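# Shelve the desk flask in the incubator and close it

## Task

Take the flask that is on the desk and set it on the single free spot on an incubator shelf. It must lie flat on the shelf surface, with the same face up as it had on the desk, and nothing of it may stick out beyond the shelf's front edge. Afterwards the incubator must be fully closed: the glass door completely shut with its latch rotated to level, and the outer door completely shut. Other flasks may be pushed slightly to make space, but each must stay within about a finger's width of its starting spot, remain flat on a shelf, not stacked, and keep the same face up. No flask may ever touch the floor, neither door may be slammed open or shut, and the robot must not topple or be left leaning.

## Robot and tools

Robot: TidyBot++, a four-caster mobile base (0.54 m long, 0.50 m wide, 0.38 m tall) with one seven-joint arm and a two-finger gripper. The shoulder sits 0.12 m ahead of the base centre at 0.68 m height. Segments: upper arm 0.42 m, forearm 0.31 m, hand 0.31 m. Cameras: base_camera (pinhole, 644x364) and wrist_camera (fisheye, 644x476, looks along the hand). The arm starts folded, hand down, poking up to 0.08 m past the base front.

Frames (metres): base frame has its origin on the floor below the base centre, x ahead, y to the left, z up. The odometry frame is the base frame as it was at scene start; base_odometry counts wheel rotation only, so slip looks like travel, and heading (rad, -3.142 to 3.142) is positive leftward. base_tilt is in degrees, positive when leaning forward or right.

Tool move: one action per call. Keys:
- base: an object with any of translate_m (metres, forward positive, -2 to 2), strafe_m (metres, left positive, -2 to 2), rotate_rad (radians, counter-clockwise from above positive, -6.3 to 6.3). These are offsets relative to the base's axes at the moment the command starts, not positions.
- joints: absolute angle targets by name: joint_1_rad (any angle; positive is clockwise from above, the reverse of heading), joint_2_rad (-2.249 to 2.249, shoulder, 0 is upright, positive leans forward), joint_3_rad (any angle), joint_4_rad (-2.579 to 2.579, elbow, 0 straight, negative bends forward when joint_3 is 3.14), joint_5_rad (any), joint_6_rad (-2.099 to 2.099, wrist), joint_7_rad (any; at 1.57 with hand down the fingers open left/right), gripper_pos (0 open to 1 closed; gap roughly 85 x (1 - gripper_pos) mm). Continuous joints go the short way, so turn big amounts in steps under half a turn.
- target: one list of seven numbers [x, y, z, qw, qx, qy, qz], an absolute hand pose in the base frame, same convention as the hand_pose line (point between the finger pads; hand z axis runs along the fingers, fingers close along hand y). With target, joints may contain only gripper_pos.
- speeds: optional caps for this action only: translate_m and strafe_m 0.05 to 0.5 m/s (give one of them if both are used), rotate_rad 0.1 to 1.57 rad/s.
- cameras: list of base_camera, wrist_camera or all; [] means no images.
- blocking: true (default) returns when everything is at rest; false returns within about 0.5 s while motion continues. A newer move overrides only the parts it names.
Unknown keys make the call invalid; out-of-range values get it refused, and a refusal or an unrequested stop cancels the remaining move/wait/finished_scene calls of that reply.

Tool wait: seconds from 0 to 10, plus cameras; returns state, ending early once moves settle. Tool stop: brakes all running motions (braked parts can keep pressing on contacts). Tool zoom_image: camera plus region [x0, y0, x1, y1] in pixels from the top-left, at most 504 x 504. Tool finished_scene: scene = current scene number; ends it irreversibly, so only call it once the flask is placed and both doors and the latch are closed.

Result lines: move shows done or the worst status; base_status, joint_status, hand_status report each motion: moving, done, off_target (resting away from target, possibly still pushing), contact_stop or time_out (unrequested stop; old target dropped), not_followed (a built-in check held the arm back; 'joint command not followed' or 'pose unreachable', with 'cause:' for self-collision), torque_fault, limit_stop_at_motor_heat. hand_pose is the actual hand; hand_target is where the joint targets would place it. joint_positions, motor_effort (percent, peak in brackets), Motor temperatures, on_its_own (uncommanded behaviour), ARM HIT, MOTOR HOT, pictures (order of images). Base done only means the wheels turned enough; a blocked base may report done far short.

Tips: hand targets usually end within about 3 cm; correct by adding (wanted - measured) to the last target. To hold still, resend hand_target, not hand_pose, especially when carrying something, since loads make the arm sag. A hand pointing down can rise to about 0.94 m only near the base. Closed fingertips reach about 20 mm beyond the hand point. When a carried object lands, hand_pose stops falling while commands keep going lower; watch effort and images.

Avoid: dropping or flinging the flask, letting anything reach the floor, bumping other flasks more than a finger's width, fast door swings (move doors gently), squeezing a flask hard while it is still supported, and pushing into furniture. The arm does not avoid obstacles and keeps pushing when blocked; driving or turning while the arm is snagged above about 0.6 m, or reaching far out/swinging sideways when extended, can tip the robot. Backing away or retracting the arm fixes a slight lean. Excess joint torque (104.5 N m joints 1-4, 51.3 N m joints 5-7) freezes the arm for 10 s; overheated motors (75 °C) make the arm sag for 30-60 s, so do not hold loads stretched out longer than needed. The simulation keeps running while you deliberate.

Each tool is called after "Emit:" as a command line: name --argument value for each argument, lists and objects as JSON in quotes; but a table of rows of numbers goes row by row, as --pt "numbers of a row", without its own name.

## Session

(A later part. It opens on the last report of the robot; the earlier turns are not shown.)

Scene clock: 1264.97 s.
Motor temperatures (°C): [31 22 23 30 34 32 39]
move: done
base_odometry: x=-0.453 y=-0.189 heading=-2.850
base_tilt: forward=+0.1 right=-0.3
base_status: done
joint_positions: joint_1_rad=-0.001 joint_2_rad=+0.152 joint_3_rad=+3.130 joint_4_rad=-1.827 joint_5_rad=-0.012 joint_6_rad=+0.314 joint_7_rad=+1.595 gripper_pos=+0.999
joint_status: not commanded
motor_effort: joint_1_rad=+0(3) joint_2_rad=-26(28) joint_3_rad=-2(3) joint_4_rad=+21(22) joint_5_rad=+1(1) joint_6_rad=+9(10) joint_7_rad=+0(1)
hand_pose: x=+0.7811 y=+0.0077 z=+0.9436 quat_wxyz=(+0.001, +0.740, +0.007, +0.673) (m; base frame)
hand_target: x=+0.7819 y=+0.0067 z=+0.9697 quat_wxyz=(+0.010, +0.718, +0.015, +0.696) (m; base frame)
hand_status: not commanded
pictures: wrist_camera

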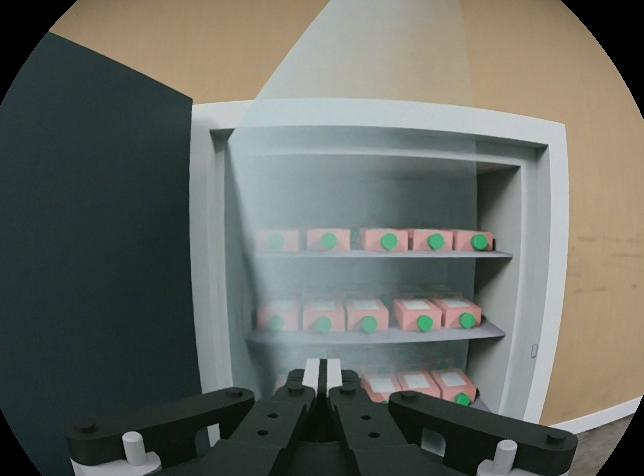

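Emit:
move --base '{"strafe_m":0.045}' --speeds '{"strafe_m":0.05}' --cameras '[]'

Emit:
move --base '{"translate_m":0.14}' --speeds '{"translate_m":0.08}' --cameras '["wrist_camera"]'

Scene clock: 1273.83 s.
Motor temperatures (°C): [31 22 23 30 34 32 39]
move: done
base_odometry: x=-0.440 y=-0.232 heading=-2.850
base_tilt: forward=+0.0 right=-0.3
base_status: done
joint_positions: joint_1_rad=+0.000 joint_2_rad=+0.152 joint_3_rad=+3.130 joint_4_rad=-1.827 joint_5_rad=-0.012 joint_6_rad=+0.314 joint_7_rad=+1.595 gripper_pos=+0.999
joint_status: not commanded
motor_effort: joint_1_rad=+0(3) joint_2_rad=-27(27) joint_3_rad=-2(3) joint_4_rad=+21(21) joint_5_rad=+0(1) joint_6_rad=+9(9) joint_7_rad=+0(1)
hand_pose: x=+0.7811 y=+0.0076 z=+0.9436 quat_wxyz=(+0.001, +0.740, +0.007, +0.673) (m; base frame)
hand_target: x=+0.7819 y=+0.0067 z=+0.9697 quat_wxyz=(+0.010, +0.718, +0.015, +0.696) (m; base frame)
hand_status: not commanded
pictures: none
No camera images: "cameras" was empty.

Scene clock: 1276.10 s.
Motor temperatures (°C): [31 22 23 30 34 32 39]
move: done
base_odometry: x=-0.574 y=-0.272 heading=-2.850
base_tilt: forward=+0.1 right=-0.4
base_status: done
joint_positions: joint_1_rad=-0.001 joint_2_rad=+0.152 joint_3_rad=+3.130 joint_4_rad=-1.827 joint_5_rad=-0.012 joint_6_rad=+0.315 joint_7_rad=+1.595 gripper_pos=+0.999
joint_status: not commanded
motor_effort: joint_1_rad=-1(1) joint_2_rad=-26(29) joint_3_rad=-1(2) joint_4_rad=+21(22) joint_5_rad=+0(1) joint_6_rad=+9(9) joint_7_rad=+1(1)
hand_pose: x=+0.7811 y=+0.0077 z=+0.9440 quat_wxyz=(+0.001, +0.739, +0.007, +0.673) (m; base frame)
hand_target: x=+0.7819 y=+0.0067 z=+0.9697 quat_wxyz=(+0.010, +0.718, +0.015, +0.696) (m; base frame)
hand_status: not commanded
pictures: wrist_camera

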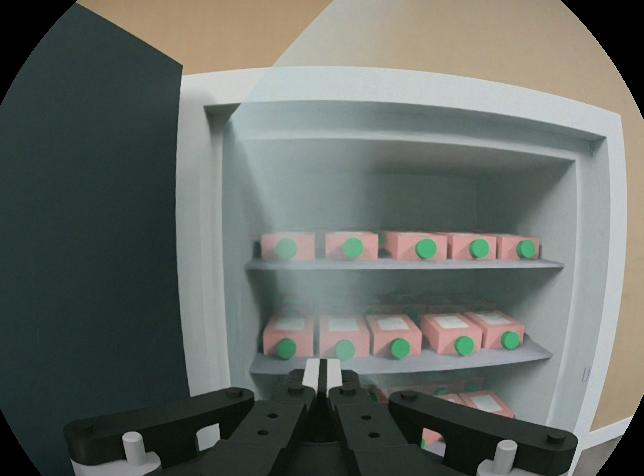

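Emit:
move --base '{"translate_m":-0.25}' --speeds '{"translate_m":0.15}' --cameras '["wrist_camera"]'

Scene clock: 1318.07 s.
Motor temperatures (°C): [31 22 23 30 34 32 39]
move: done
base_odometry: x=-0.335 y=-0.200 heading=-2.850
base_tilt: forward=+0.1 right=-0.3
base_status: done
joint_positions: joint_1_rad=-0.001 joint_2_rad=+0.151 joint_3_rad=+3.130 joint_4_rad=-1.826 joint_5_rad=-0.012 joint_6_rad=+0.315 joint_7_rad=+1.595 gripper_pos=+0.999
joint_status: not commanded
motor_effort: joint_1_rad=+1(2) joint_2_rad=-26(29) joint_3_rad=-1(2) joint_4_rad=+20(22) joint_5_rad=+1(1) joint_6_rad=+9(9) joint_7_rad=+1(1)
hand_pose: x=+0.7810 y=+0.0077 z=+0.9449 quat_wxyz=(+0.001, +0.739, +0.007, +0.674) (m; base frame)
hand_target: x=+0.7819 y=+0.0067 z=+0.9697 quat_wxyz=(+0.010, +0.718, +0.015, +0.696) (m; base frame)
hand_status: not commanded
pictures: wrist_camera

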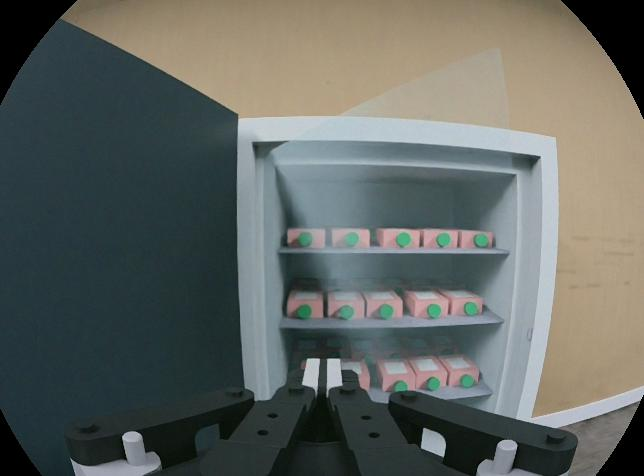

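Emit:
move

Scene clock: 1354.50 s.
Motor temperatures (°C): [31 22 23 30 34 32 39]
base_odometry: x=-0.335 y=-0.200 heading=-2.850
base_tilt: forward=+0.1 right=-0.3
base_status: done
joint_positions: joint_1_rad=-0.001 joint_2_rad=+0.151 joint_3_rad=+3.130 joint_4_rad=-1.826 joint_5_rad=-0.012 joint_6_rad=+0.315 joint_7_rad=+1.595 gripper_pos=+0.999
joint_status: not commanded
motor_effort: joint_1_rad=+0(2) joint_2_rad=-26(29) joint_3_rad=-1(2) joint_4_rad=+21(22) joint_5_rad=+0(1) joint_6_rad=+9(9) joint_7_rad=+1(1)
hand_pose: x=+0.7810 y=+0.0077 z=+0.9449 quat_wxyz=(+0.001, +0.739, +0.007, +0.674) (m; base frame)
hand_target: x=+0.7819 y=+0.0067 z=+0.9697 quat_wxyz=(+0.010, +0.718, +0.015, +0.696) (m; base frame)
hand_status: not commanded
pictures: base_camera, wrist_camera

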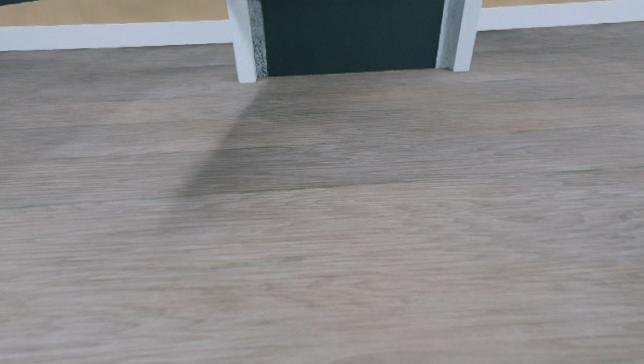

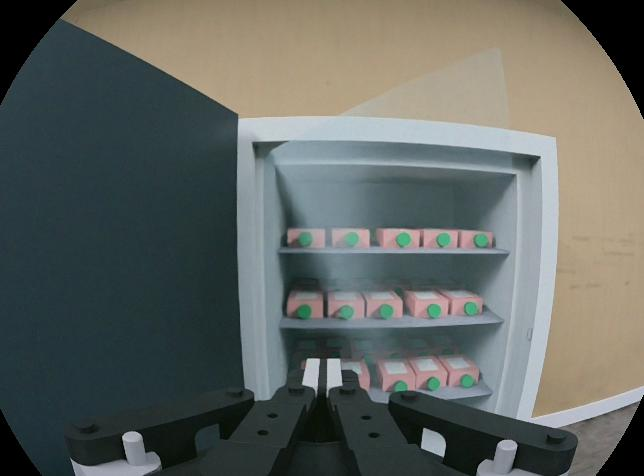

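Emit:
move --joints '{"joint_1_rad":0.25}' --cameras '[]'

Emit:
move --base '{"strafe_m":0.19}' --speeds '{"strafe_m":0.15}' --cameras '["wrist_camera"]'

Scene clock: 1390.37 s.
Motor temperatures (°C): [31 22 23 30 34 32 39]
move: done
base_odometry: x=-0.335 y=-0.200 heading=-2.850
base_tilt: forward=+0.1 right=-0.3
base_status: not commanded
joint_positions: joint_1_rad=+0.244 joint_2_rad=+0.151 joint_3_rad=+3.130 joint_4_rad=-1.826 joint_5_rad=-0.012 joint_6_rad=+0.315 joint_7_rad=+1.595 gripper_pos=+0.999
joint_status: all done
motor_effort: joint_1_rad=+0(4) joint_2_rad=-26(27) joint_3_rad=-2(3) joint_4_rad=+20(22) joint_5_rad=+0(1) joint_6_rad=+9(9) joint_7_rad=+1(1)
hand_pose: x=+0.7632 y=-0.1528 z=+0.9449 quat_wxyz=(+0.083, +0.734, -0.083, +0.669) (m; base frame)
hand_target: x=+0.7629 y=-0.1575 z=+0.9697 quat_wxyz=(+0.097, +0.714, -0.074, +0.689) (m; base frame)
hand_status: not commanded
pictures: none
No camera images: "cameras" was empty.

Scene clock: 1392.30 s.
Motor temperatures (°C): [31 22 23 30 34 32 39]
move: done
base_odometry: x=-0.280 y=-0.382 heading=-2.850
base_tilt: forward=+0.1 right=-0.3
base_status: done
joint_positions: joint_1_rad=+0.246 joint_2_rad=+0.151 joint_3_rad=+3.130 joint_4_rad=-1.826 joint_5_rad=-0.012 joint_6_rad=+0.316 joint_7_rad=+1.595 gripper_pos=+0.999
joint_status: not commanded
motor_effort: joint_1_rad=+0(3) joint_2_rad=-26(28) joint_3_rad=-1(3) joint_4_rad=+20(21) joint_5_rad=+0(1) joint_6_rad=+9(9) joint_7_rad=+0(1)
hand_pose: x=+0.7627 y=-0.1546 z=+0.9450 quat_wxyz=(+0.084, +0.734, -0.084, +0.669) (m; base frame)
hand_target: x=+0.7629 y=-0.1575 z=+0.9697 quat_wxyz=(+0.097, +0.714, -0.074, +0.689) (m; base frame)
hand_status: not commanded
pictures: wrist_camera

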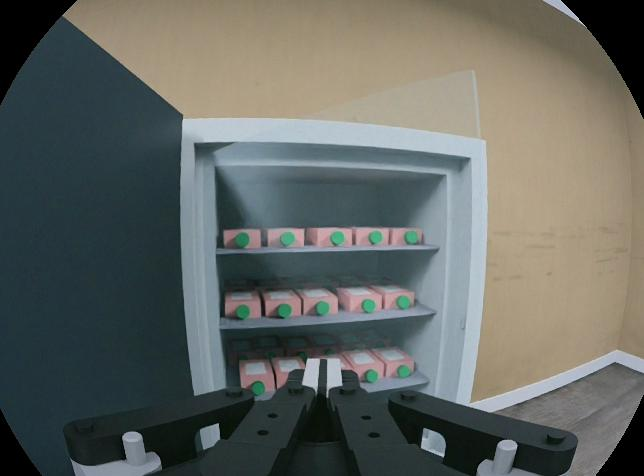

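Emit:
move --base '{"translate_m":0.19}' --speeds '{"translate_m":0.1}' --cameras '["wrist_camera"]'

Emit:
move --base '{"strafe_m":-0.12}' --speeds '{"strafe_m":0.06}' --cameras '["wrist_camera"]'

Scene clock: 1407.47 s.
Motor temperatures (°C): [31 22 23 30 34 32 39]
move: done
base_odometry: x=-0.462 y=-0.437 heading=-2.849
base_tilt: forward=+0.1 right=-0.3
base_status: done
joint_positions: joint_1_rad=+0.247 joint_2_rad=+0.152 joint_3_rad=+3.130 joint_4_rad=-1.826 joint_5_rad=-0.012 joint_6_rad=+0.316 joint_7_rad=+1.595 gripper_pos=+0.999
joint_status: not commanded
motor_effort: joint_1_rad=+0(2) joint_2_rad=-26(29) joint_3_rad=+0(2) joint_4_rad=+21(22) joint_5_rad=+0(1) joint_6_rad=+9(9) joint_7_rad=+0(1)
hand_pose: x=+0.7628 y=-0.1546 z=+0.9450 quat_wxyz=(+0.084, +0.734, -0.084, +0.669) (m; base frame)
hand_target: x=+0.7629 y=-0.1575 z=+0.9697 quat_wxyz=(+0.097, +0.714, -0.074, +0.689) (m; base frame)
hand_status: not commanded
pictures: wrist_camera

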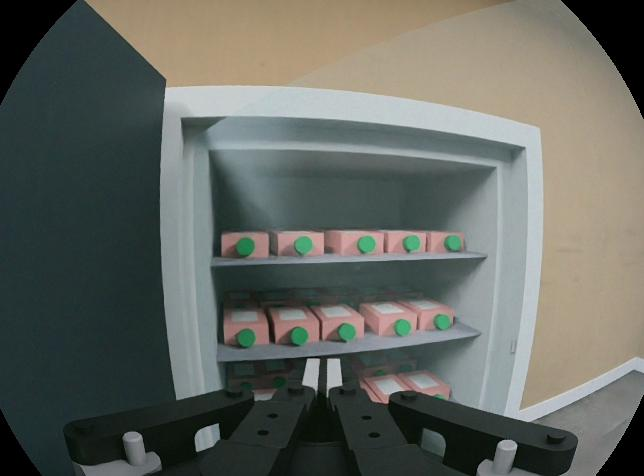

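Scene clock: 1409.97 s.
Motor temperatures (°C): [31 22 23 30 34 32 39]
move: done
base_odometry: x=-0.497 y=-0.322 heading=-2.849
base_tilt: forward=+0.0 right=-0.3
base_status: done
joint_positions: joint_1_rad=+0.246 joint_2_rad=+0.152 joint_3_rad=+3.130 joint_4_rad=-1.826 joint_5_rad=-0.012 joint_6_rad=+0.316 joint_7_rad=+1.595 gripper_pos=+0.999
joint_status: not commanded
motor_effort: joint_1_rad=+0(4) joint_2_rad=-26(27) joint_3_rad=-1(3) joint_4_rad=+20(22) joint_5_rad=+0(1) joint_6_rad=+9(10) joint_7_rad=+0(1)
hand_pose: x=+0.7631 y=-0.1537 z=+0.9450 quat_wxyz=(+0.083, +0.734, -0.084, +0.669) (m; base frame)
hand_target: x=+0.7629 y=-0.1575 z=+0.9697 quat_wxyz=(+0.097, +0.714, -0.074, +0.689) (m; base frame)
hand_status: not commanded
pictures: wrist_camera

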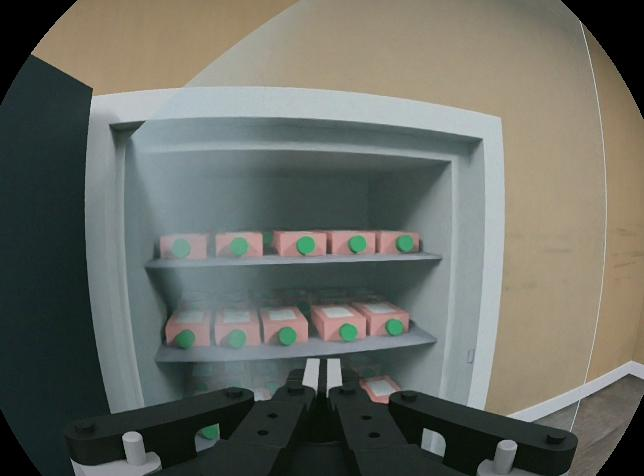

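Emit:
move --base '{"strafe_m":-0.03}' --speeds '{"strafe_m":0.06}' --cameras '["wrist_camera"]'

Emit:
move --base '{"strafe_m":-0.065,"translate_m":0.053}' --speeds '{"strafe_m":0.06}' --cameras '["wrist_camera"]'

Emit:
move --base '{"strafe_m":-0.055,"translate_m":0.063}' --speeds '{"strafe_m":0.06}' --cameras '["wrist_camera"]'

Scene clock: 1422.27 s.
Motor temperatures (°C): [31 22 23 30 34 32 39]
move: done
base_odometry: x=-0.506 y=-0.293 heading=-2.849
base_tilt: forward=+0.0 right=-0.3
base_status: done
joint_positions: joint_1_rad=+0.248 joint_2_rad=+0.152 joint_3_rad=+3.129 joint_4_rad=-1.826 joint_5_rad=-0.012 joint_6_rad=+0.316 joint_7_rad=+1.595 gripper_pos=+0.999
joint_status: not commanded
motor_effort: joint_1_rad=+0(5) joint_2_rad=-26(28) joint_3_rad=-1(4) joint_4_rad=+21(22) joint_5_rad=+1(1) joint_6_rad=+9(9) joint_7_rad=+1(1)
hand_pose: x=+0.7627 y=-0.1553 z=+0.9450 quat_wxyz=(+0.084, +0.734, -0.084, +0.669) (m; base frame)
hand_target: x=+0.7629 y=-0.1575 z=+0.9697 quat_wxyz=(+0.097, +0.714, -0.074, +0.689) (m; base frame)
hand_status: not commanded
pictures: wrist_camera

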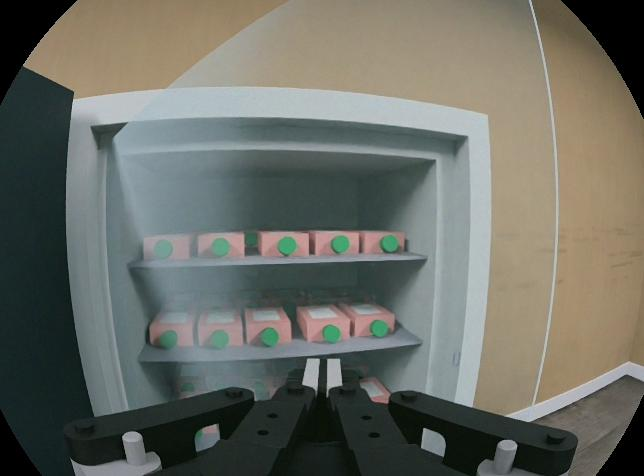

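Scene clock: 1424.13 s.
Motor temperatures (°C): [31 22 23 30 34 32 39]
move: done
base_odometry: x=-0.575 y=-0.246 heading=-2.849
base_tilt: forward=+0.1 right=-0.3
base_status: done
joint_positions: joint_1_rad=+0.248 joint_2_rad=+0.151 joint_3_rad=+3.129 joint_4_rad=-1.826 joint_5_rad=-0.012 joint_6_rad=+0.316 joint_7_rad=+1.595 gripper_pos=+0.999
joint_status: not commanded
motor_effort: joint_1_rad=-1(2) joint_2_rad=-27(29) joint_3_rad=-1(3) joint_4_rad=+21(24) joint_5_rad=+1(1) joint_6_rad=+9(10) joint_7_rad=+0(1)
hand_pose: x=+0.7626 y=-0.1550 z=+0.9456 quat_wxyz=(+0.084, +0.733, -0.084, +0.669) (m; base frame)
hand_target: x=+0.7629 y=-0.1575 z=+0.9697 quat_wxyz=(+0.097, +0.714, -0.074, +0.689) (m; base frame)
hand_status: not commanded
pictures: wrist_camera

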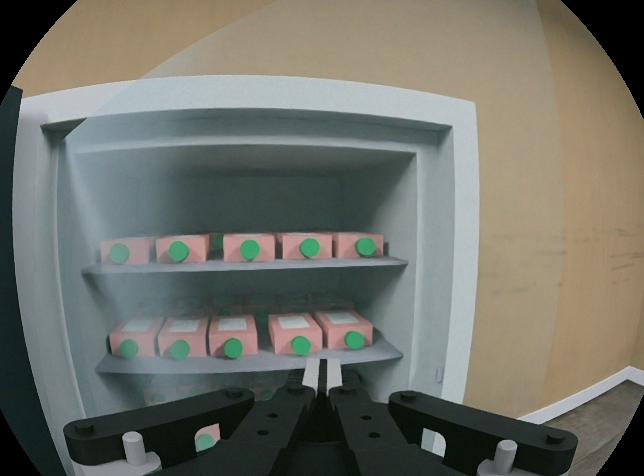

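Scene clock: 1426.00 s.
Motor temperatures (°C): [31 22 23 30 34 32 39]
move: done
base_odometry: x=-0.651 y=-0.211 heading=-2.849
base_tilt: forward=+0.1 right=-0.3
base_status: done
joint_positions: joint_1_rad=+0.248 joint_2_rad=+0.151 joint_3_rad=+3.129 joint_4_rad=-1.826 joint_5_rad=-0.012 joint_6_rad=+0.317 joint_7_rad=+1.595 gripper_pos=+0.999
joint_status: not commanded
motor_effort: joint_1_rad=+0(2) joint_2_rad=-27(29) joint_3_rad=-1(2) joint_4_rad=+21(23) joint_5_rad=+1(1) joint_6_rad=+9(10) joint_7_rad=+0(1)
hand_pose: x=+0.7626 y=-0.1550 z=+0.9457 quat_wxyz=(+0.084, +0.733, -0.084, +0.669) (m; base frame)
hand_target: x=+0.7629 y=-0.1575 z=+0.9697 quat_wxyz=(+0.097, +0.714, -0.074, +0.689) (m; base frame)
hand_status: not commanded
pictures: wrist_camera

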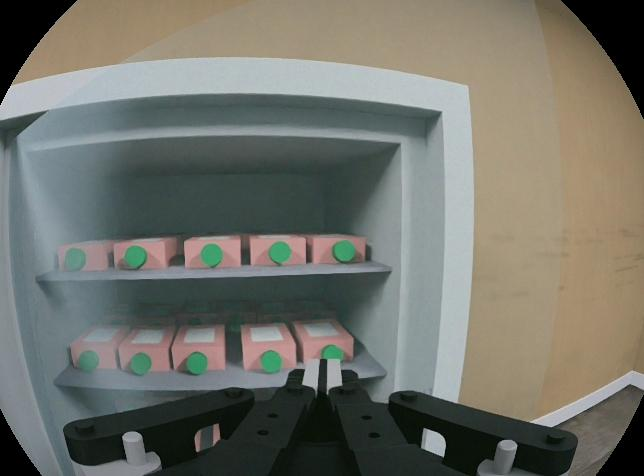

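Emit:
move --base '{"strafe_m":-0.043,"translate_m":0.072}' --speeds '{"translate_m":0.06}' --cameras '["wrist_camera"]'

Emit:
move --base '{"strafe_m":-0.03,"translate_m":0.078}' --speeds '{"translate_m":0.06}' --cameras '["wrist_camera"]'

Emit:
move --base '{"strafe_m":-0.01,"translate_m":0.05}' --speeds '{"translate_m":0.05}' --cameras '["wrist_camera"]'

Scene clock: 1438.17 s.
Motor temperatures (°C): [31 22 23 30 34 32 39]
move: done
base_odometry: x=-0.733 y=-0.191 heading=-2.850
base_tilt: forward=+0.0 right=-0.3
base_status: done
joint_positions: joint_1_rad=+0.248 joint_2_rad=+0.151 joint_3_rad=+3.129 joint_4_rad=-1.826 joint_5_rad=-0.012 joint_6_rad=+0.317 joint_7_rad=+1.595 gripper_pos=+0.999
joint_status: not commanded
motor_effort: joint_1_rad=-1(2) joint_2_rad=-26(29) joint_3_rad=-1(2) joint_4_rad=+21(23) joint_5_rad=+0(1) joint_6_rad=+9(10) joint_7_rad=+0(1)
hand_pose: x=+0.7626 y=-0.1550 z=+0.9460 quat_wxyz=(+0.084, +0.733, -0.084, +0.670) (m; base frame)
hand_target: x=+0.7629 y=-0.1575 z=+0.9697 quat_wxyz=(+0.097, +0.714, -0.074, +0.689) (m; base frame)
hand_status: not commanded
pictures: wrist_camera

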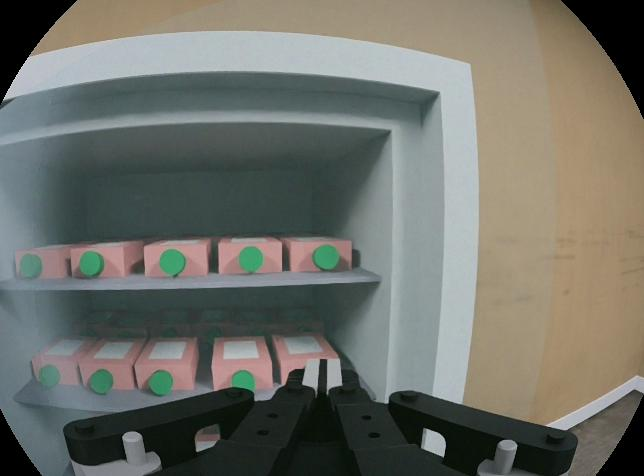

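Scene clock: 1440.07 s.
Motor temperatures (°C): [31 22 23 30 34 32 39]
move: done
base_odometry: x=-0.816 y=-0.184 heading=-2.850
base_tilt: forward=+0.1 right=-0.4
base_status: done
joint_positions: joint_1_rad=+0.248 joint_2_rad=+0.151 joint_3_rad=+3.129 joint_4_rad=-1.826 joint_5_rad=-0.012 joint_6_rad=+0.317 joint_7_rad=+1.595 gripper_pos=+0.999
joint_status: not commanded
motor_effort: joint_1_rad=+0(2) joint_2_rad=-26(29) joint_3_rad=-1(2) joint_4_rad=+21(22) joint_5_rad=+0(1) joint_6_rad=+9(10) joint_7_rad=+1(1)
hand_pose: x=+0.7627 y=-0.1550 z=+0.9461 quat_wxyz=(+0.084, +0.733, -0.084, +0.670) (m; base frame)
hand_target: x=+0.7629 y=-0.1575 z=+0.9697 quat_wxyz=(+0.097, +0.714, -0.074, +0.689) (m; base frame)
hand_status: not commanded
pictures: wrist_camera

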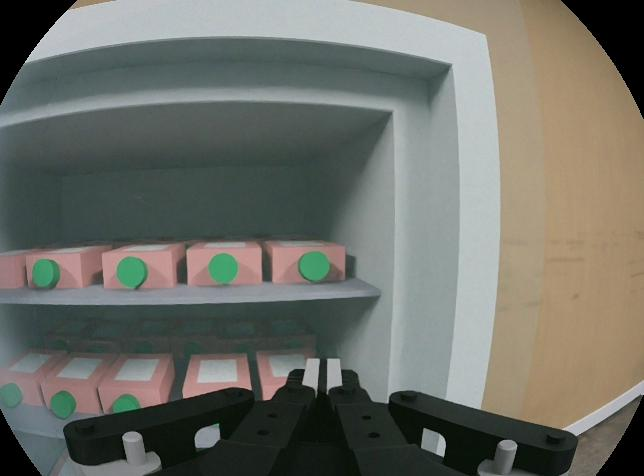

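Scene clock: 1441.57 s.
Motor temperatures (°C): [31 22 23 30 34 32 39]
move: done
base_odometry: x=-0.867 y=-0.189 heading=-2.850
base_tilt: forward=+0.1 right=-0.3
base_status: done
joint_positions: joint_1_rad=+0.248 joint_2_rad=+0.151 joint_3_rad=+3.129 joint_4_rad=-1.825 joint_5_rad=-0.012 joint_6_rad=+0.317 joint_7_rad=+1.595 gripper_pos=+0.999
joint_status: not commanded
motor_effort: joint_1_rad=+0(2) joint_2_rad=-26(29) joint_3_rad=+0(3) joint_4_rad=+21(23) joint_5_rad=+0(1) joint_6_rad=+9(10) joint_7_rad=+0(1)
hand_pose: x=+0.7627 y=-0.1551 z=+0.9463 quat_wxyz=(+0.084, +0.733, -0.084, +0.670) (m; base frame)
hand_target: x=+0.7629 y=-0.1575 z=+0.9697 quat_wxyz=(+0.097, +0.714, -0.074, +0.689) (m; base frame)
hand_status: not commanded
pictures: wrist_camera

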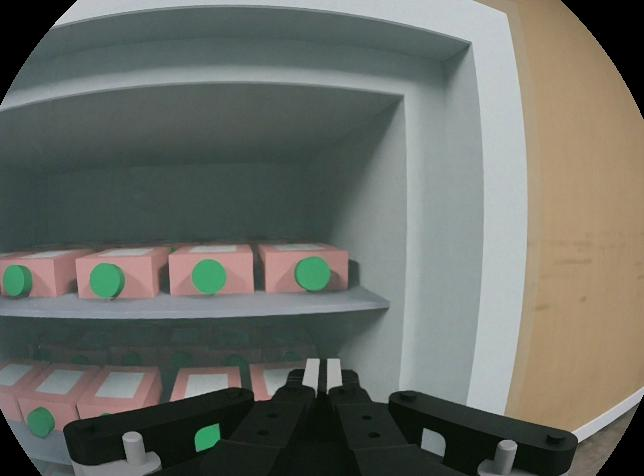

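Emit:
move --base '{"translate_m":0.04}' --speeds '{"translate_m":0.05}' --cameras '["wrist_camera"]'

Emit:
move --base '{"translate_m":0.03}' --speeds '{"translate_m":0.05}' --cameras '["wrist_camera"]'

Scene clock: 1448.87 s.
Motor temperatures (°C): [31 22 23 30 34 32 39]
move: done
base_odometry: x=-0.906 y=-0.200 heading=-2.850
base_tilt: forward=+0.0 right=-0.3
base_status: done
joint_positions: joint_1_rad=+0.248 joint_2_rad=+0.151 joint_3_rad=+3.129 joint_4_rad=-1.825 joint_5_rad=-0.012 joint_6_rad=+0.318 joint_7_rad=+1.595 gripper_pos=+0.999
joint_status: not commanded
motor_effort: joint_1_rad=+0(2) joint_2_rad=-26(29) joint_3_rad=-1(2) joint_4_rad=+21(23) joint_5_rad=+1(1) joint_6_rad=+9(10) joint_7_rad=+1(1)
hand_pose: x=+0.7627 y=-0.1551 z=+0.9465 quat_wxyz=(+0.084, +0.733, -0.084, +0.670) (m; base frame)
hand_target: x=+0.7629 y=-0.1575 z=+0.9697 quat_wxyz=(+0.097, +0.714, -0.074, +0.689) (m; base frame)
hand_status: not commanded
pictures: wrist_camera

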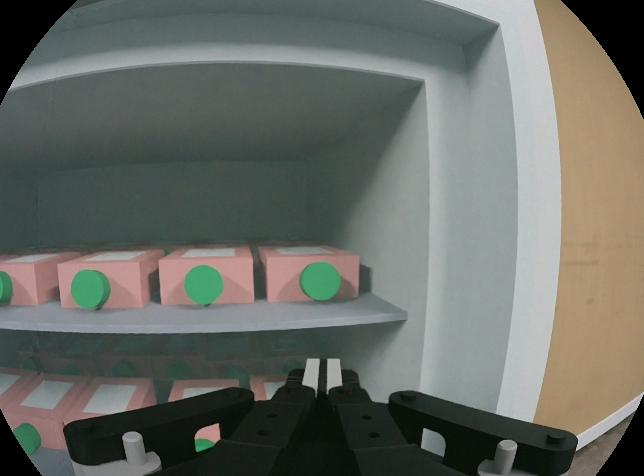

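Scene clock: 1449.93 s.
Motor temperatures (°C): [31 22 23 30 34 32 39]
move: done
base_odometry: x=-0.935 y=-0.209 heading=-2.850
base_tilt: forward=+0.0 right=-0.4
base_status: done
joint_positions: joint_1_rad=+0.248 joint_2_rad=+0.151 joint_3_rad=+3.129 joint_4_rad=-1.825 joint_5_rad=-0.012 joint_6_rad=+0.318 joint_7_rad=+1.595 gripper_pos=+0.999
joint_status: not commanded
motor_effort: joint_1_rad=+0(2) joint_2_rad=-27(29) joint_3_rad=-1(2) joint_4_rad=+21(23) joint_5_rad=+1(1) joint_6_rad=+9(10) joint_7_rad=+1(1)
hand_pose: x=+0.7627 y=-0.1551 z=+0.9466 quat_wxyz=(+0.084, +0.733, -0.084, +0.670) (m; base frame)
hand_target: x=+0.7629 y=-0.1575 z=+0.9697 quat_wxyz=(+0.097, +0.714, -0.074, +0.689) (m; base frame)
hand_status: not commanded
pictures: wrist_camera

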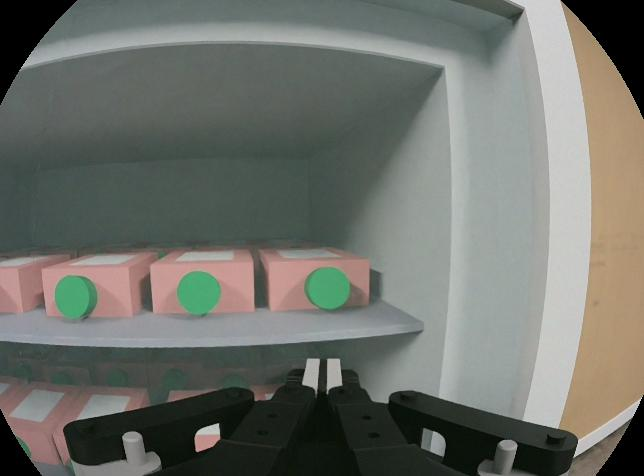

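Emit:
move --base '{"translate_m":0.025}' --speeds '{"translate_m":0.05}' --cameras '["wrist_camera"]'

Emit:
move --base '{"translate_m":0.02}' --speeds '{"translate_m":0.05}' --cameras '["wrist_camera"]'

Scene clock: 1460.57 s.
Motor temperatures (°C): [31 22 23 30 34 32 39]
move: done
base_odometry: x=-0.959 y=-0.216 heading=-2.851
base_tilt: forward=+0.0 right=-0.3
base_status: done
joint_positions: joint_1_rad=+0.248 joint_2_rad=+0.151 joint_3_rad=+3.129 joint_4_rad=-1.825 joint_5_rad=-0.012 joint_6_rad=+0.318 joint_7_rad=+1.595 gripper_pos=+0.999
joint_status: not commanded
motor_effort: joint_1_rad=+0(1) joint_2_rad=-26(29) joint_3_rad=-1(3) joint_4_rad=+21(24) joint_5_rad=+0(1) joint_6_rad=+9(10) joint_7_rad=+0(1)
hand_pose: x=+0.7628 y=-0.1551 z=+0.9466 quat_wxyz=(+0.084, +0.733, -0.084, +0.670) (m; base frame)
hand_target: x=+0.7629 y=-0.1575 z=+0.9697 quat_wxyz=(+0.097, +0.714, -0.074, +0.689) (m; base frame)
hand_status: not commanded
pictures: wrist_camera

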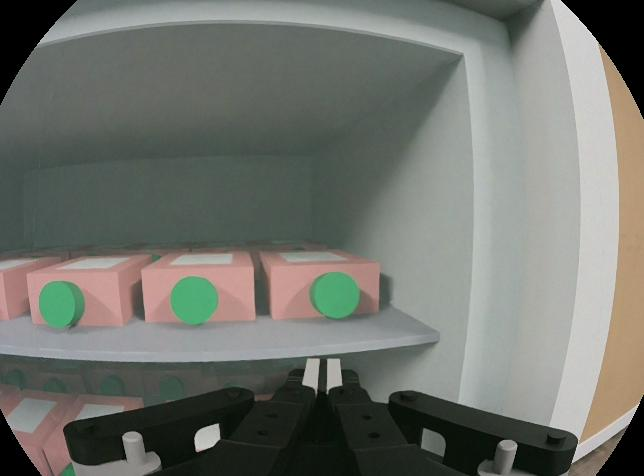

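Scene clock: 1461.40 s.
Motor temperatures (°C): [31 22 23 30 34 32 39]
move: done
base_odometry: x=-0.978 y=-0.221 heading=-2.851
base_tilt: forward=+0.0 right=-0.3
base_status: done
joint_positions: joint_1_rad=+0.249 joint_2_rad=+0.149 joint_3_rad=+3.129 joint_4_rad=-1.826 joint_5_rad=-0.012 joint_6_rad=+0.318 joint_7_rad=+1.595 gripper_pos=+0.999
joint_status: not commanded
motor_effort: joint_1_rad=-2(2) joint_2_rad=-26(28) joint_3_rad=-1(3) joint_4_rad=+23(28) joint_5_rad=+0(1) joint_6_rad=+10(13) joint_7_rad=+0(1)
hand_pose: x=+0.7619 y=-0.1552 z=+0.9476 quat_wxyz=(+0.085, +0.732, -0.084, +0.671) (m; base frame)
hand_target: x=+0.7629 y=-0.1575 z=+0.9697 quat_wxyz=(+0.097, +0.714, -0.074, +0.689) (m; base frame)
hand_status: not commanded
pictures: wrist_camera

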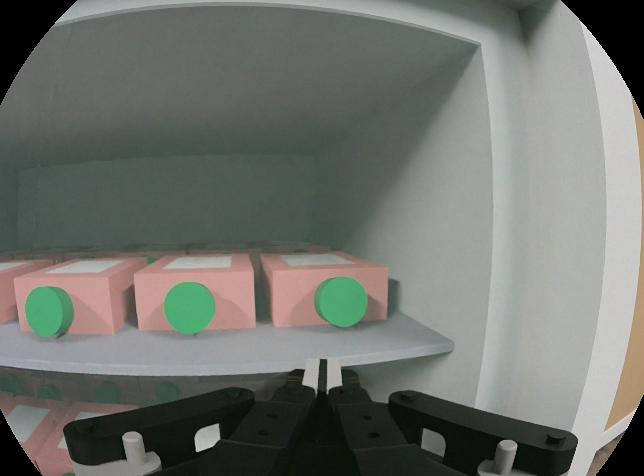

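Emit:
move --base '{"translate_m":0.02}' --speeds '{"translate_m":0.05}' --cameras '["wrist_camera"]'

Scene clock: 1465.63 s.
Motor temperatures (°C): [31 22 23 30 34 32 39]
move: done
base_odometry: x=-0.997 y=-0.227 heading=-2.851
base_tilt: forward=+0.0 right=-0.3
base_status: done
joint_positions: joint_1_rad=+0.255 joint_2_rad=+0.106 joint_3_rad=+3.129 joint_4_rad=-1.873 joint_5_rad=-0.012 joint_6_rad=+0.318 joint_7_rad=+1.595 gripper_pos=+0.999
joint_status: not commanded
motor_effort: joint_1_rad=-3(4) joint_2_rad=-16(26) joint_3_rad=-2(4) joint_4_rad=+31(34) joint_5_rad=+1(1) joint_6_rad=+14(15) joint_7_rad=+0(1)
hand_pose: x=+0.7431 y=-0.1549 z=+0.9476 quat_wxyz=(+0.087, +0.733, -0.087, +0.669) (m; base frame)
hand_target: x=+0.7629 y=-0.1575 z=+0.9697 quat_wxyz=(+0.097, +0.714, -0.074, +0.689) (m; base frame)
hand_status: not commanded
pictures: wrist_camera

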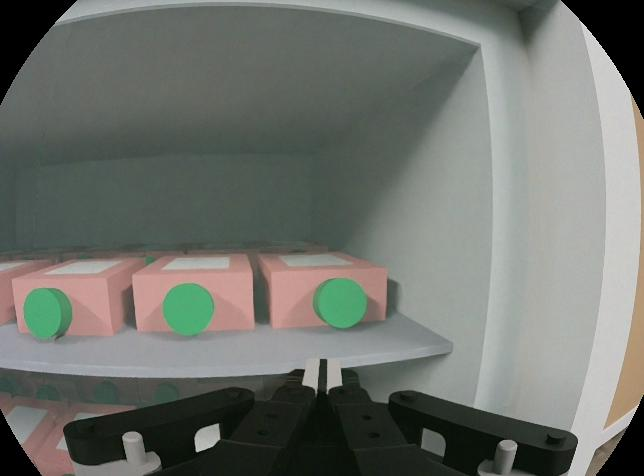

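Emit:
move --base '{"translate_m":-0.04}' --speeds '{"translate_m":0.06}' --cameras '[]'

Emit:
move --base '{"translate_m":-0.32}' --speeds '{"translate_m":0.25}' --cameras '[]'

Emit:
move --joints '{"joint_6_rad":-0.1,"joint_1_rad":0}' --cameras '["wrist_camera"]'

Scene clock: 1472.43 s.
Motor temperatures (°C): [31 22 23 30 34 32 39]
move: done
base_odometry: x=-0.959 y=-0.216 heading=-2.851
base_tilt: forward=+0.0 right=-0.3
base_status: done
joint_positions: joint_1_rad=+0.253 joint_2_rad=+0.143 joint_3_rad=+3.129 joint_4_rad=-1.826 joint_5_rad=-0.012 joint_6_rad=+0.325 joint_7_rad=+1.595 gripper_pos=+0.999
joint_status: not commanded
motor_effort: joint_1_rad=-1(2) joint_2_rad=-26(27) joint_3_rad=-1(2) joint_4_rad=+21(29) joint_5_rad=+0(1) joint_6_rad=+9(13) joint_7_rad=+0(1)
hand_pose: x=+0.7597 y=-0.1578 z=+0.9536 quat_wxyz=(+0.087, +0.728, -0.086, +0.675) (m; base frame)
hand_target: x=+0.7629 y=-0.1575 z=+0.9697 quat_wxyz=(+0.097, +0.714, -0.074, +0.689) (m; base frame)
hand_status: not commanded
pictures: none
No camera images: "cameras" was empty.

Scene clock: 1474.60 s.
Motor temperatures (°C): [31 22 23 30 34 32 39]
move: done
base_odometry: x=-0.652 y=-0.124 heading=-2.851
base_tilt: forward=+0.1 right=-0.3
base_status: done
joint_positions: joint_1_rad=+0.253 joint_2_rad=+0.148 joint_3_rad=+3.129 joint_4_rad=-1.826 joint_5_rad=-0.012 joint_6_rad=+0.325 joint_7_rad=+1.595 gripper_pos=+0.999
joint_status: not commanded
motor_effort: joint_1_rad=-1(2) joint_2_rad=-26(29) joint_3_rad=-1(2) joint_4_rad=+21(22) joint_5_rad=+0(1) joint_6_rad=+9(10) joint_7_rad=+0(1)
hand_pose: x=+0.7612 y=-0.1580 z=+0.9503 quat_wxyz=(+0.086, +0.729, -0.086, +0.673) (m; base frame)
hand_target: x=+0.7629 y=-0.1575 z=+0.9697 quat_wxyz=(+0.097, +0.714, -0.074, +0.689) (m; base frame)
hand_status: not commanded
pictures: none
No camera images: "cameras" was empty.

Scene clock: 1476.23 s.
Motor temperatures (°C): [31 22 23 30 34 32 39]
move: done
base_odometry: x=-0.652 y=-0.124 heading=-2.851
base_tilt: forward=+0.1 right=-0.3
base_status: not commanded
joint_positions: joint_1_rad=+0.007 joint_2_rad=+0.148 joint_3_rad=+3.129 joint_4_rad=-1.826 joint_5_rad=-0.012 joint_6_rad=-0.044 joint_7_rad=+1.595 gripper_pos=+0.999
joint_status: all done
motor_effort: joint_1_rad=-1(3) joint_2_rad=-25(27) joint_3_rad=-1(2) joint_4_rad=+21(22) joint_5_rad=+0(1) joint_6_rad=+8(10) joint_7_rad=+1(1)
hand_pose: x=+0.7507 y=+0.0048 z=+0.8401 quat_wxyz=(+0.001, +0.846, +0.007, +0.533) (m; base frame)
hand_target: x=+0.7459 y=+0.0082 z=+0.8340 quat_wxyz=(+0.006, +0.856, +0.020, +0.516) (m; base frame)
hand_status: not commanded
pictures: wrist_camera

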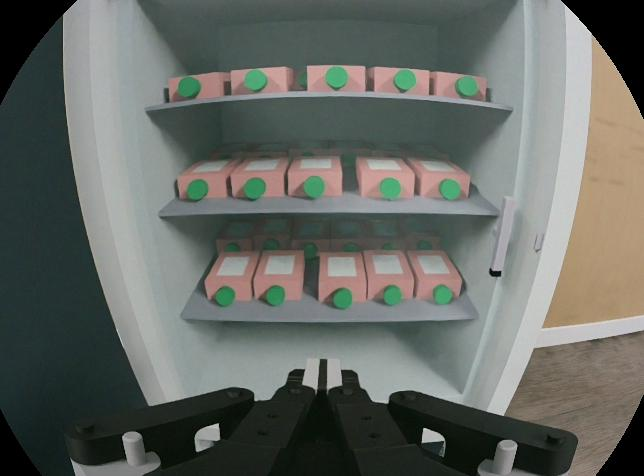

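Emit:
zoom_image --camera "wrist_camera" --region '[430, 150, 590, 310]'

Scaled by 3.150.

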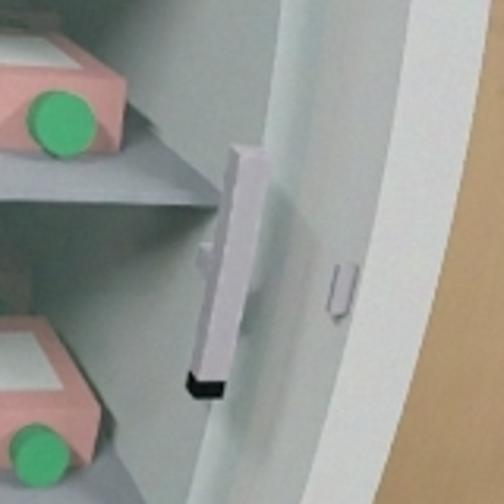

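Emit:
move --joints '{"joint_2_rad":0.30,"joint_4_rad":-2.145,"joint_6_rad":0.85}' --base '{"strafe_m":-0.27}' --speeds '{"strafe_m":0.2}' --cameras '["wrist_camera"]'

Scene clock: 1521.57 s.
Motor temperatures (°C): [31 22 23 30 34 32 39]
move: done
base_odometry: x=-0.729 y=+0.135 heading=-2.851
base_tilt: forward=+0.0 right=-0.2
base_status: done
joint_positions: joint_1_rad=+0.003 joint_2_rad=+0.293 joint_3_rad=+3.129 joint_4_rad=-2.134 joint_5_rad=-0.012 joint_6_rad=+0.805 joint_7_rad=+1.595 gripper_pos=+0.999
joint_status: all done
motor_effort: joint_1_rad=+0(3) joint_2_rad=-27(29) joint_3_rad=-1(3) joint_4_rad=+17(20) joint_5_rad=+1(1) joint_6_rad=+9(10) joint_7_rad=+1(1)
hand_pose: x=+0.7574 y=+0.0035 z=+0.8313 quat_wxyz=(+0.004, +0.725, +0.004, +0.689) (m; base frame)
hand_target: x=+0.7561 y=+0.0045 z=+0.8351 quat_wxyz=(+0.013, +0.715, +0.014, +0.698) (m; base frame)
hand_status: not commanded
pictures: wrist_camera

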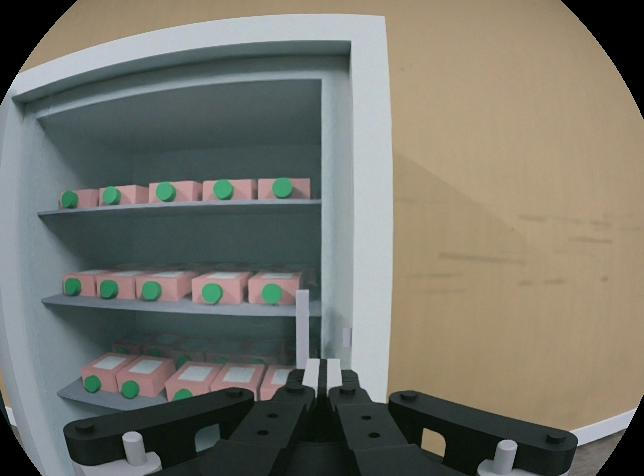

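Emit:
move --joints '{"joint_2_rad":0.315,"joint_4_rad":-2.17,"joint_6_rad":0.83}' --base '{"strafe_m":-0.013}' --speeds '{"strafe_m":0.1}' --cameras '[]'

Emit:
move --base '{"translate_m":0.2}' --speeds '{"translate_m":0.15}' --cameras '["wrist_camera"]'

Scene clock: 1535.57 s.
Motor temperatures (°C): [31 22 23 30 34 32 39]
move: done
base_odometry: x=-0.733 y=+0.148 heading=-2.851
base_tilt: forward=+0.1 right=-0.3
base_status: done
joint_positions: joint_1_rad=+0.004 joint_2_rad=+0.308 joint_3_rad=+3.129 joint_4_rad=-2.161 joint_5_rad=-0.012 joint_6_rad=+0.807 joint_7_rad=+1.595 gripper_pos=+0.999
joint_status: all done
motor_effort: joint_1_rad=+0(3) joint_2_rad=-27(28) joint_3_rad=-1(4) joint_4_rad=+16(17) joint_5_rad=+0(1) joint_6_rad=+9(10) joint_7_rad=+0(1)
hand_pose: x=+0.7521 y=+0.0029 z=+0.8083 quat_wxyz=(+0.005, +0.739, +0.004, +0.674) (m; base frame)
hand_target: x=+0.7513 y=+0.0046 z=+0.8067 quat_wxyz=(+0.012, +0.736, +0.015, +0.677) (m; base frame)
hand_status: not commanded
pictures: none
No camera images: "cameras" was empty.

Scene clock: 1537.53 s.
Motor temperatures (°C): [31 22 23 30 34 32 39]
move: done
base_odometry: x=-0.925 y=+0.090 heading=-2.851
base_tilt: forward=+0.0 right=-0.3
base_status: done
joint_positions: joint_1_rad=+0.004 joint_2_rad=+0.314 joint_3_rad=+3.129 joint_4_rad=-2.163 joint_5_rad=-0.012 joint_6_rad=+0.807 joint_7_rad=+1.595 gripper_pos=+0.999
joint_status: not commanded
motor_effort: joint_1_rad=+0(1) joint_2_rad=-27(29) joint_3_rad=-1(2) joint_4_rad=+16(17) joint_5_rad=+0(1) joint_6_rad=+9(9) joint_7_rad=+1(1)
hand_pose: x=+0.7525 y=+0.0029 z=+0.8042 quat_wxyz=(+0.005, +0.741, +0.004, +0.671) (m; base frame)
hand_target: x=+0.7513 y=+0.0046 z=+0.8067 quat_wxyz=(+0.012, +0.736, +0.015, +0.677) (m; base frame)
hand_status: not commanded
pictures: wrist_camera

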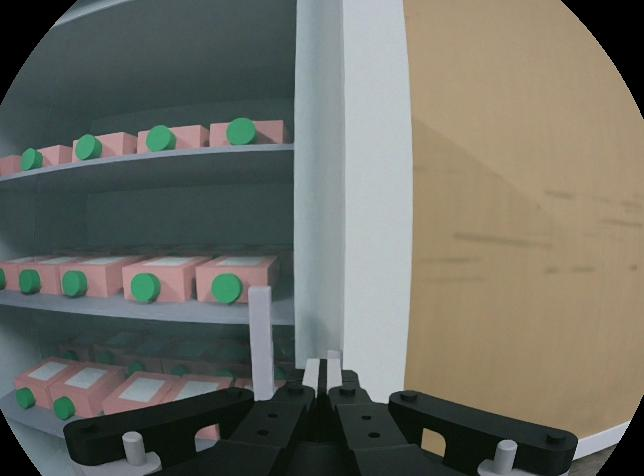

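Emit:
move --base '{"strafe_m":0.011}' --speeds '{"strafe_m":0.1}' --cameras '[]'

Emit:
move --base '{"translate_m":0.08}' --speeds '{"translate_m":0.06}' --cameras '["wrist_camera"]'

Scene clock: 1543.57 s.
Motor temperatures (°C): [31 22 23 30 34 32 39]
move: done
base_odometry: x=-0.922 y=+0.080 heading=-2.851
base_tilt: forward=+0.0 right=-0.3
base_status: done
joint_positions: joint_1_rad=+0.000 joint_2_rad=+0.314 joint_3_rad=+3.129 joint_4_rad=-2.163 joint_5_rad=-0.012 joint_6_rad=+0.807 joint_7_rad=+1.595 gripper_pos=+0.999
joint_status: not commanded
motor_effort: joint_1_rad=-1(3) joint_2_rad=-27(28) joint_3_rad=-1(4) joint_4_rad=+16(16) joint_5_rad=+0(1) joint_6_rad=+9(9) joint_7_rad=+1(1)
hand_pose: x=+0.7525 y=+0.0055 z=+0.8042 quat_wxyz=(+0.003, +0.741, +0.006, +0.671) (m; base frame)
hand_target: x=+0.7513 y=+0.0046 z=+0.8067 quat_wxyz=(+0.012, +0.736, +0.015, +0.677) (m; base frame)
hand_status: not commanded
pictures: none
No camera images: "cameras" was empty.

Scene clock: 1545.40 s.
Motor temperatures (°C): [31 22 23 30 34 32 39]
move: done
base_odometry: x=-0.998 y=+0.057 heading=-2.851
base_tilt: forward=+0.0 right=-0.3
base_status: done
joint_positions: joint_1_rad=+0.000 joint_2_rad=+0.315 joint_3_rad=+3.129 joint_4_rad=-2.163 joint_5_rad=-0.012 joint_6_rad=+0.807 joint_7_rad=+1.595 gripper_pos=+0.999
joint_status: not commanded
motor_effort: joint_1_rad=+0(2) joint_2_rad=-27(29) joint_3_rad=-1(2) joint_4_rad=+16(17) joint_5_rad=+0(1) joint_6_rad=+9(9) joint_7_rad=+1(1)
hand_pose: x=+0.7525 y=+0.0055 z=+0.8032 quat_wxyz=(+0.003, +0.742, +0.006, +0.671) (m; base frame)
hand_target: x=+0.7513 y=+0.0046 z=+0.8067 quat_wxyz=(+0.012, +0.736, +0.015, +0.677) (m; base frame)
hand_status: not commanded
pictures: wrist_camera

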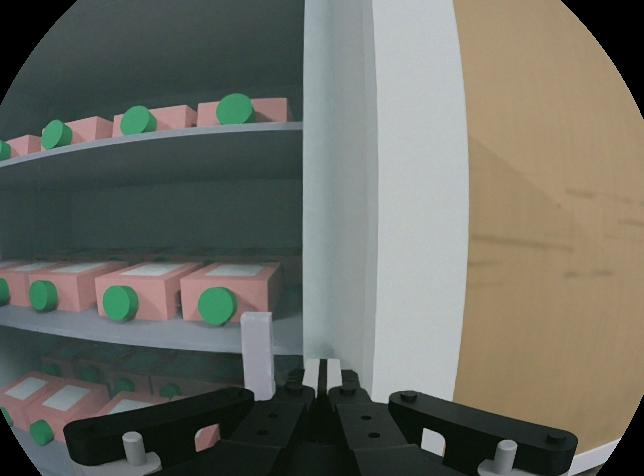

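Emit:
move --base '{"translate_m":0.05}' --speeds '{"translate_m":0.06}' --cameras '["wrist_camera"]'

Emit:
move --base '{"strafe_m":0.02}' --speeds '{"strafe_m":0.06}' --cameras '["wrist_camera"]'

Scene clock: 1558.27 s.
Motor temperatures (°C): [31 22 23 30 34 32 39]
move: done
base_odometry: x=-1.046 y=+0.042 heading=-2.851
base_tilt: forward=+0.1 right=-0.3
base_status: done
joint_positions: joint_1_rad=+0.000 joint_2_rad=+0.316 joint_3_rad=+3.129 joint_4_rad=-2.163 joint_5_rad=-0.012 joint_6_rad=+0.807 joint_7_rad=+1.595 gripper_pos=+0.999
joint_status: not commanded
motor_effort: joint_1_rad=+1(2) joint_2_rad=-27(30) joint_3_rad=-1(2) joint_4_rad=+16(17) joint_5_rad=+0(1) joint_6_rad=+9(9) joint_7_rad=+0(1)
hand_pose: x=+0.7525 y=+0.0055 z=+0.8023 quat_wxyz=(+0.003, +0.742, +0.006, +0.670) (m; base frame)
hand_target: x=+0.7513 y=+0.0046 z=+0.8067 quat_wxyz=(+0.012, +0.736, +0.015, +0.677) (m; base frame)
hand_status: not commanded
pictures: wrist_camera

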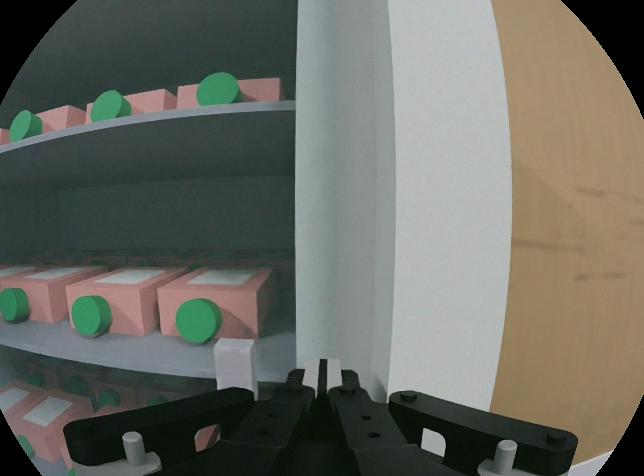

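Scene clock: 1559.10 s.
Motor temperatures (°C): [31 22 23 30 34 32 39]
move: done
base_odometry: x=-1.041 y=+0.023 heading=-2.851
base_tilt: forward=+0.0 right=-0.4
base_status: done
joint_positions: joint_1_rad=+0.000 joint_2_rad=+0.316 joint_3_rad=+3.129 joint_4_rad=-2.163 joint_5_rad=-0.012 joint_6_rad=+0.807 joint_7_rad=+1.595 gripper_pos=+0.999
joint_status: not commanded
motor_effort: joint_1_rad=-1(3) joint_2_rad=-27(28) joint_3_rad=-1(3) joint_4_rad=+16(16) joint_5_rad=+0(1) joint_6_rad=+9(9) joint_7_rad=+0(1)
hand_pose: x=+0.7525 y=+0.0055 z=+0.8023 quat_wxyz=(+0.003, +0.742, +0.006, +0.670) (m; base frame)
hand_target: x=+0.7513 y=+0.0046 z=+0.8067 quat_wxyz=(+0.012, +0.736, +0.015, +0.677) (m; base frame)
hand_status: not commanded
pictures: wrist_camera

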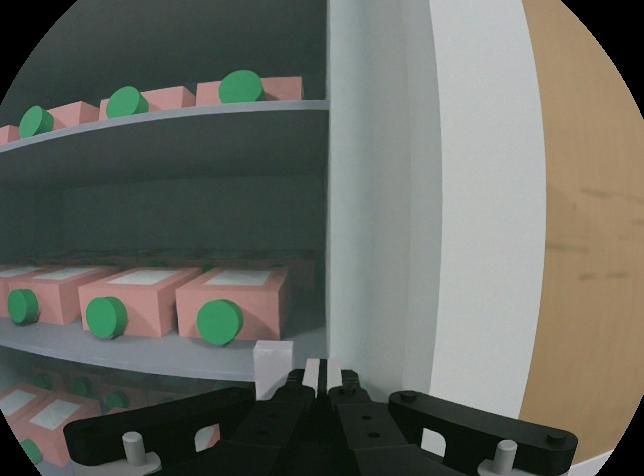

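Emit:
move --base '{"strafe_m":0.015}' --speeds '{"strafe_m":0.06}' --cameras '["wrist_camera"]'

Emit:
move --base '{"strafe_m":0.015}' --speeds '{"strafe_m":0.06}' --cameras '["wrist_camera"]'

Scene clock: 1567.17 s.
Motor temperatures (°C): [31 22 23 30 34 32 39]
move: done
base_odometry: x=-1.037 y=+0.009 heading=-2.851
base_tilt: forward=+0.1 right=-0.3
base_status: done
joint_positions: joint_1_rad=+0.000 joint_2_rad=+0.316 joint_3_rad=+3.129 joint_4_rad=-2.163 joint_5_rad=-0.012 joint_6_rad=+0.807 joint_7_rad=+1.595 gripper_pos=+0.999
joint_status: not commanded
motor_effort: joint_1_rad=+0(2) joint_2_rad=-27(28) joint_3_rad=-1(3) joint_4_rad=+16(16) joint_5_rad=+0(1) joint_6_rad=+9(9) joint_7_rad=+0(1)
hand_pose: x=+0.7525 y=+0.0052 z=+0.8023 quat_wxyz=(+0.003, +0.742, +0.006, +0.670) (m; base frame)
hand_target: x=+0.7513 y=+0.0046 z=+0.8067 quat_wxyz=(+0.012, +0.736, +0.015, +0.677) (m; base frame)
hand_status: not commanded
pictures: wrist_camera

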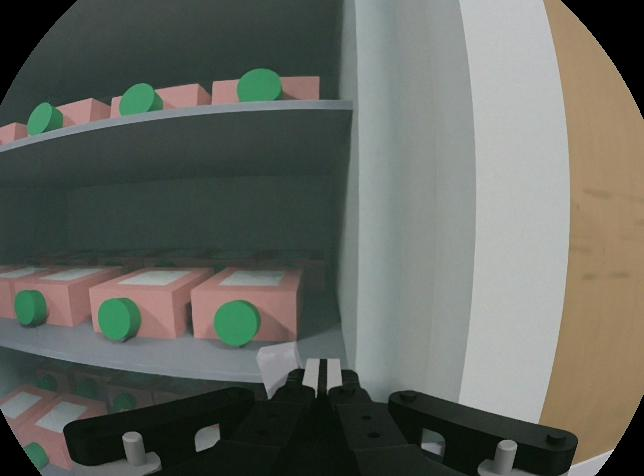

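Scene clock: 1567.90 s.
Motor temperatures (°C): [31 22 23 30 34 32 39]
move: done
base_odometry: x=-1.032 y=-0.006 heading=-2.851
base_tilt: forward=+0.0 right=-0.4
base_status: done
joint_positions: joint_1_rad=+0.002 joint_2_rad=+0.316 joint_3_rad=+3.129 joint_4_rad=-2.163 joint_5_rad=-0.012 joint_6_rad=+0.807 joint_7_rad=+1.595 gripper_pos=+0.999
joint_status: not commanded
motor_effort: joint_1_rad=+0(2) joint_2_rad=-27(28) joint_3_rad=-1(4) joint_4_rad=+16(17) joint_5_rad=+0(2) joint_6_rad=+9(9) joint_7_rad=+0(1)
hand_pose: x=+0.7525 y=+0.0039 z=+0.8023 quat_wxyz=(+0.004, +0.742, +0.005, +0.670) (m; base frame)
hand_target: x=+0.7513 y=+0.0046 z=+0.8067 quat_wxyz=(+0.012, +0.736, +0.015, +0.677) (m; base frame)
hand_status: not commanded
pictures: wrist_camera

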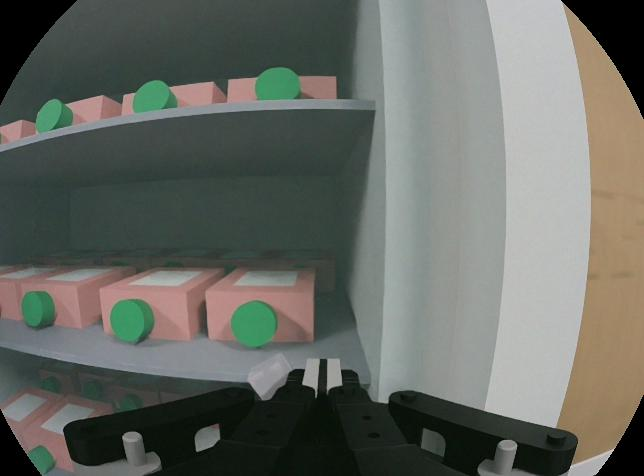

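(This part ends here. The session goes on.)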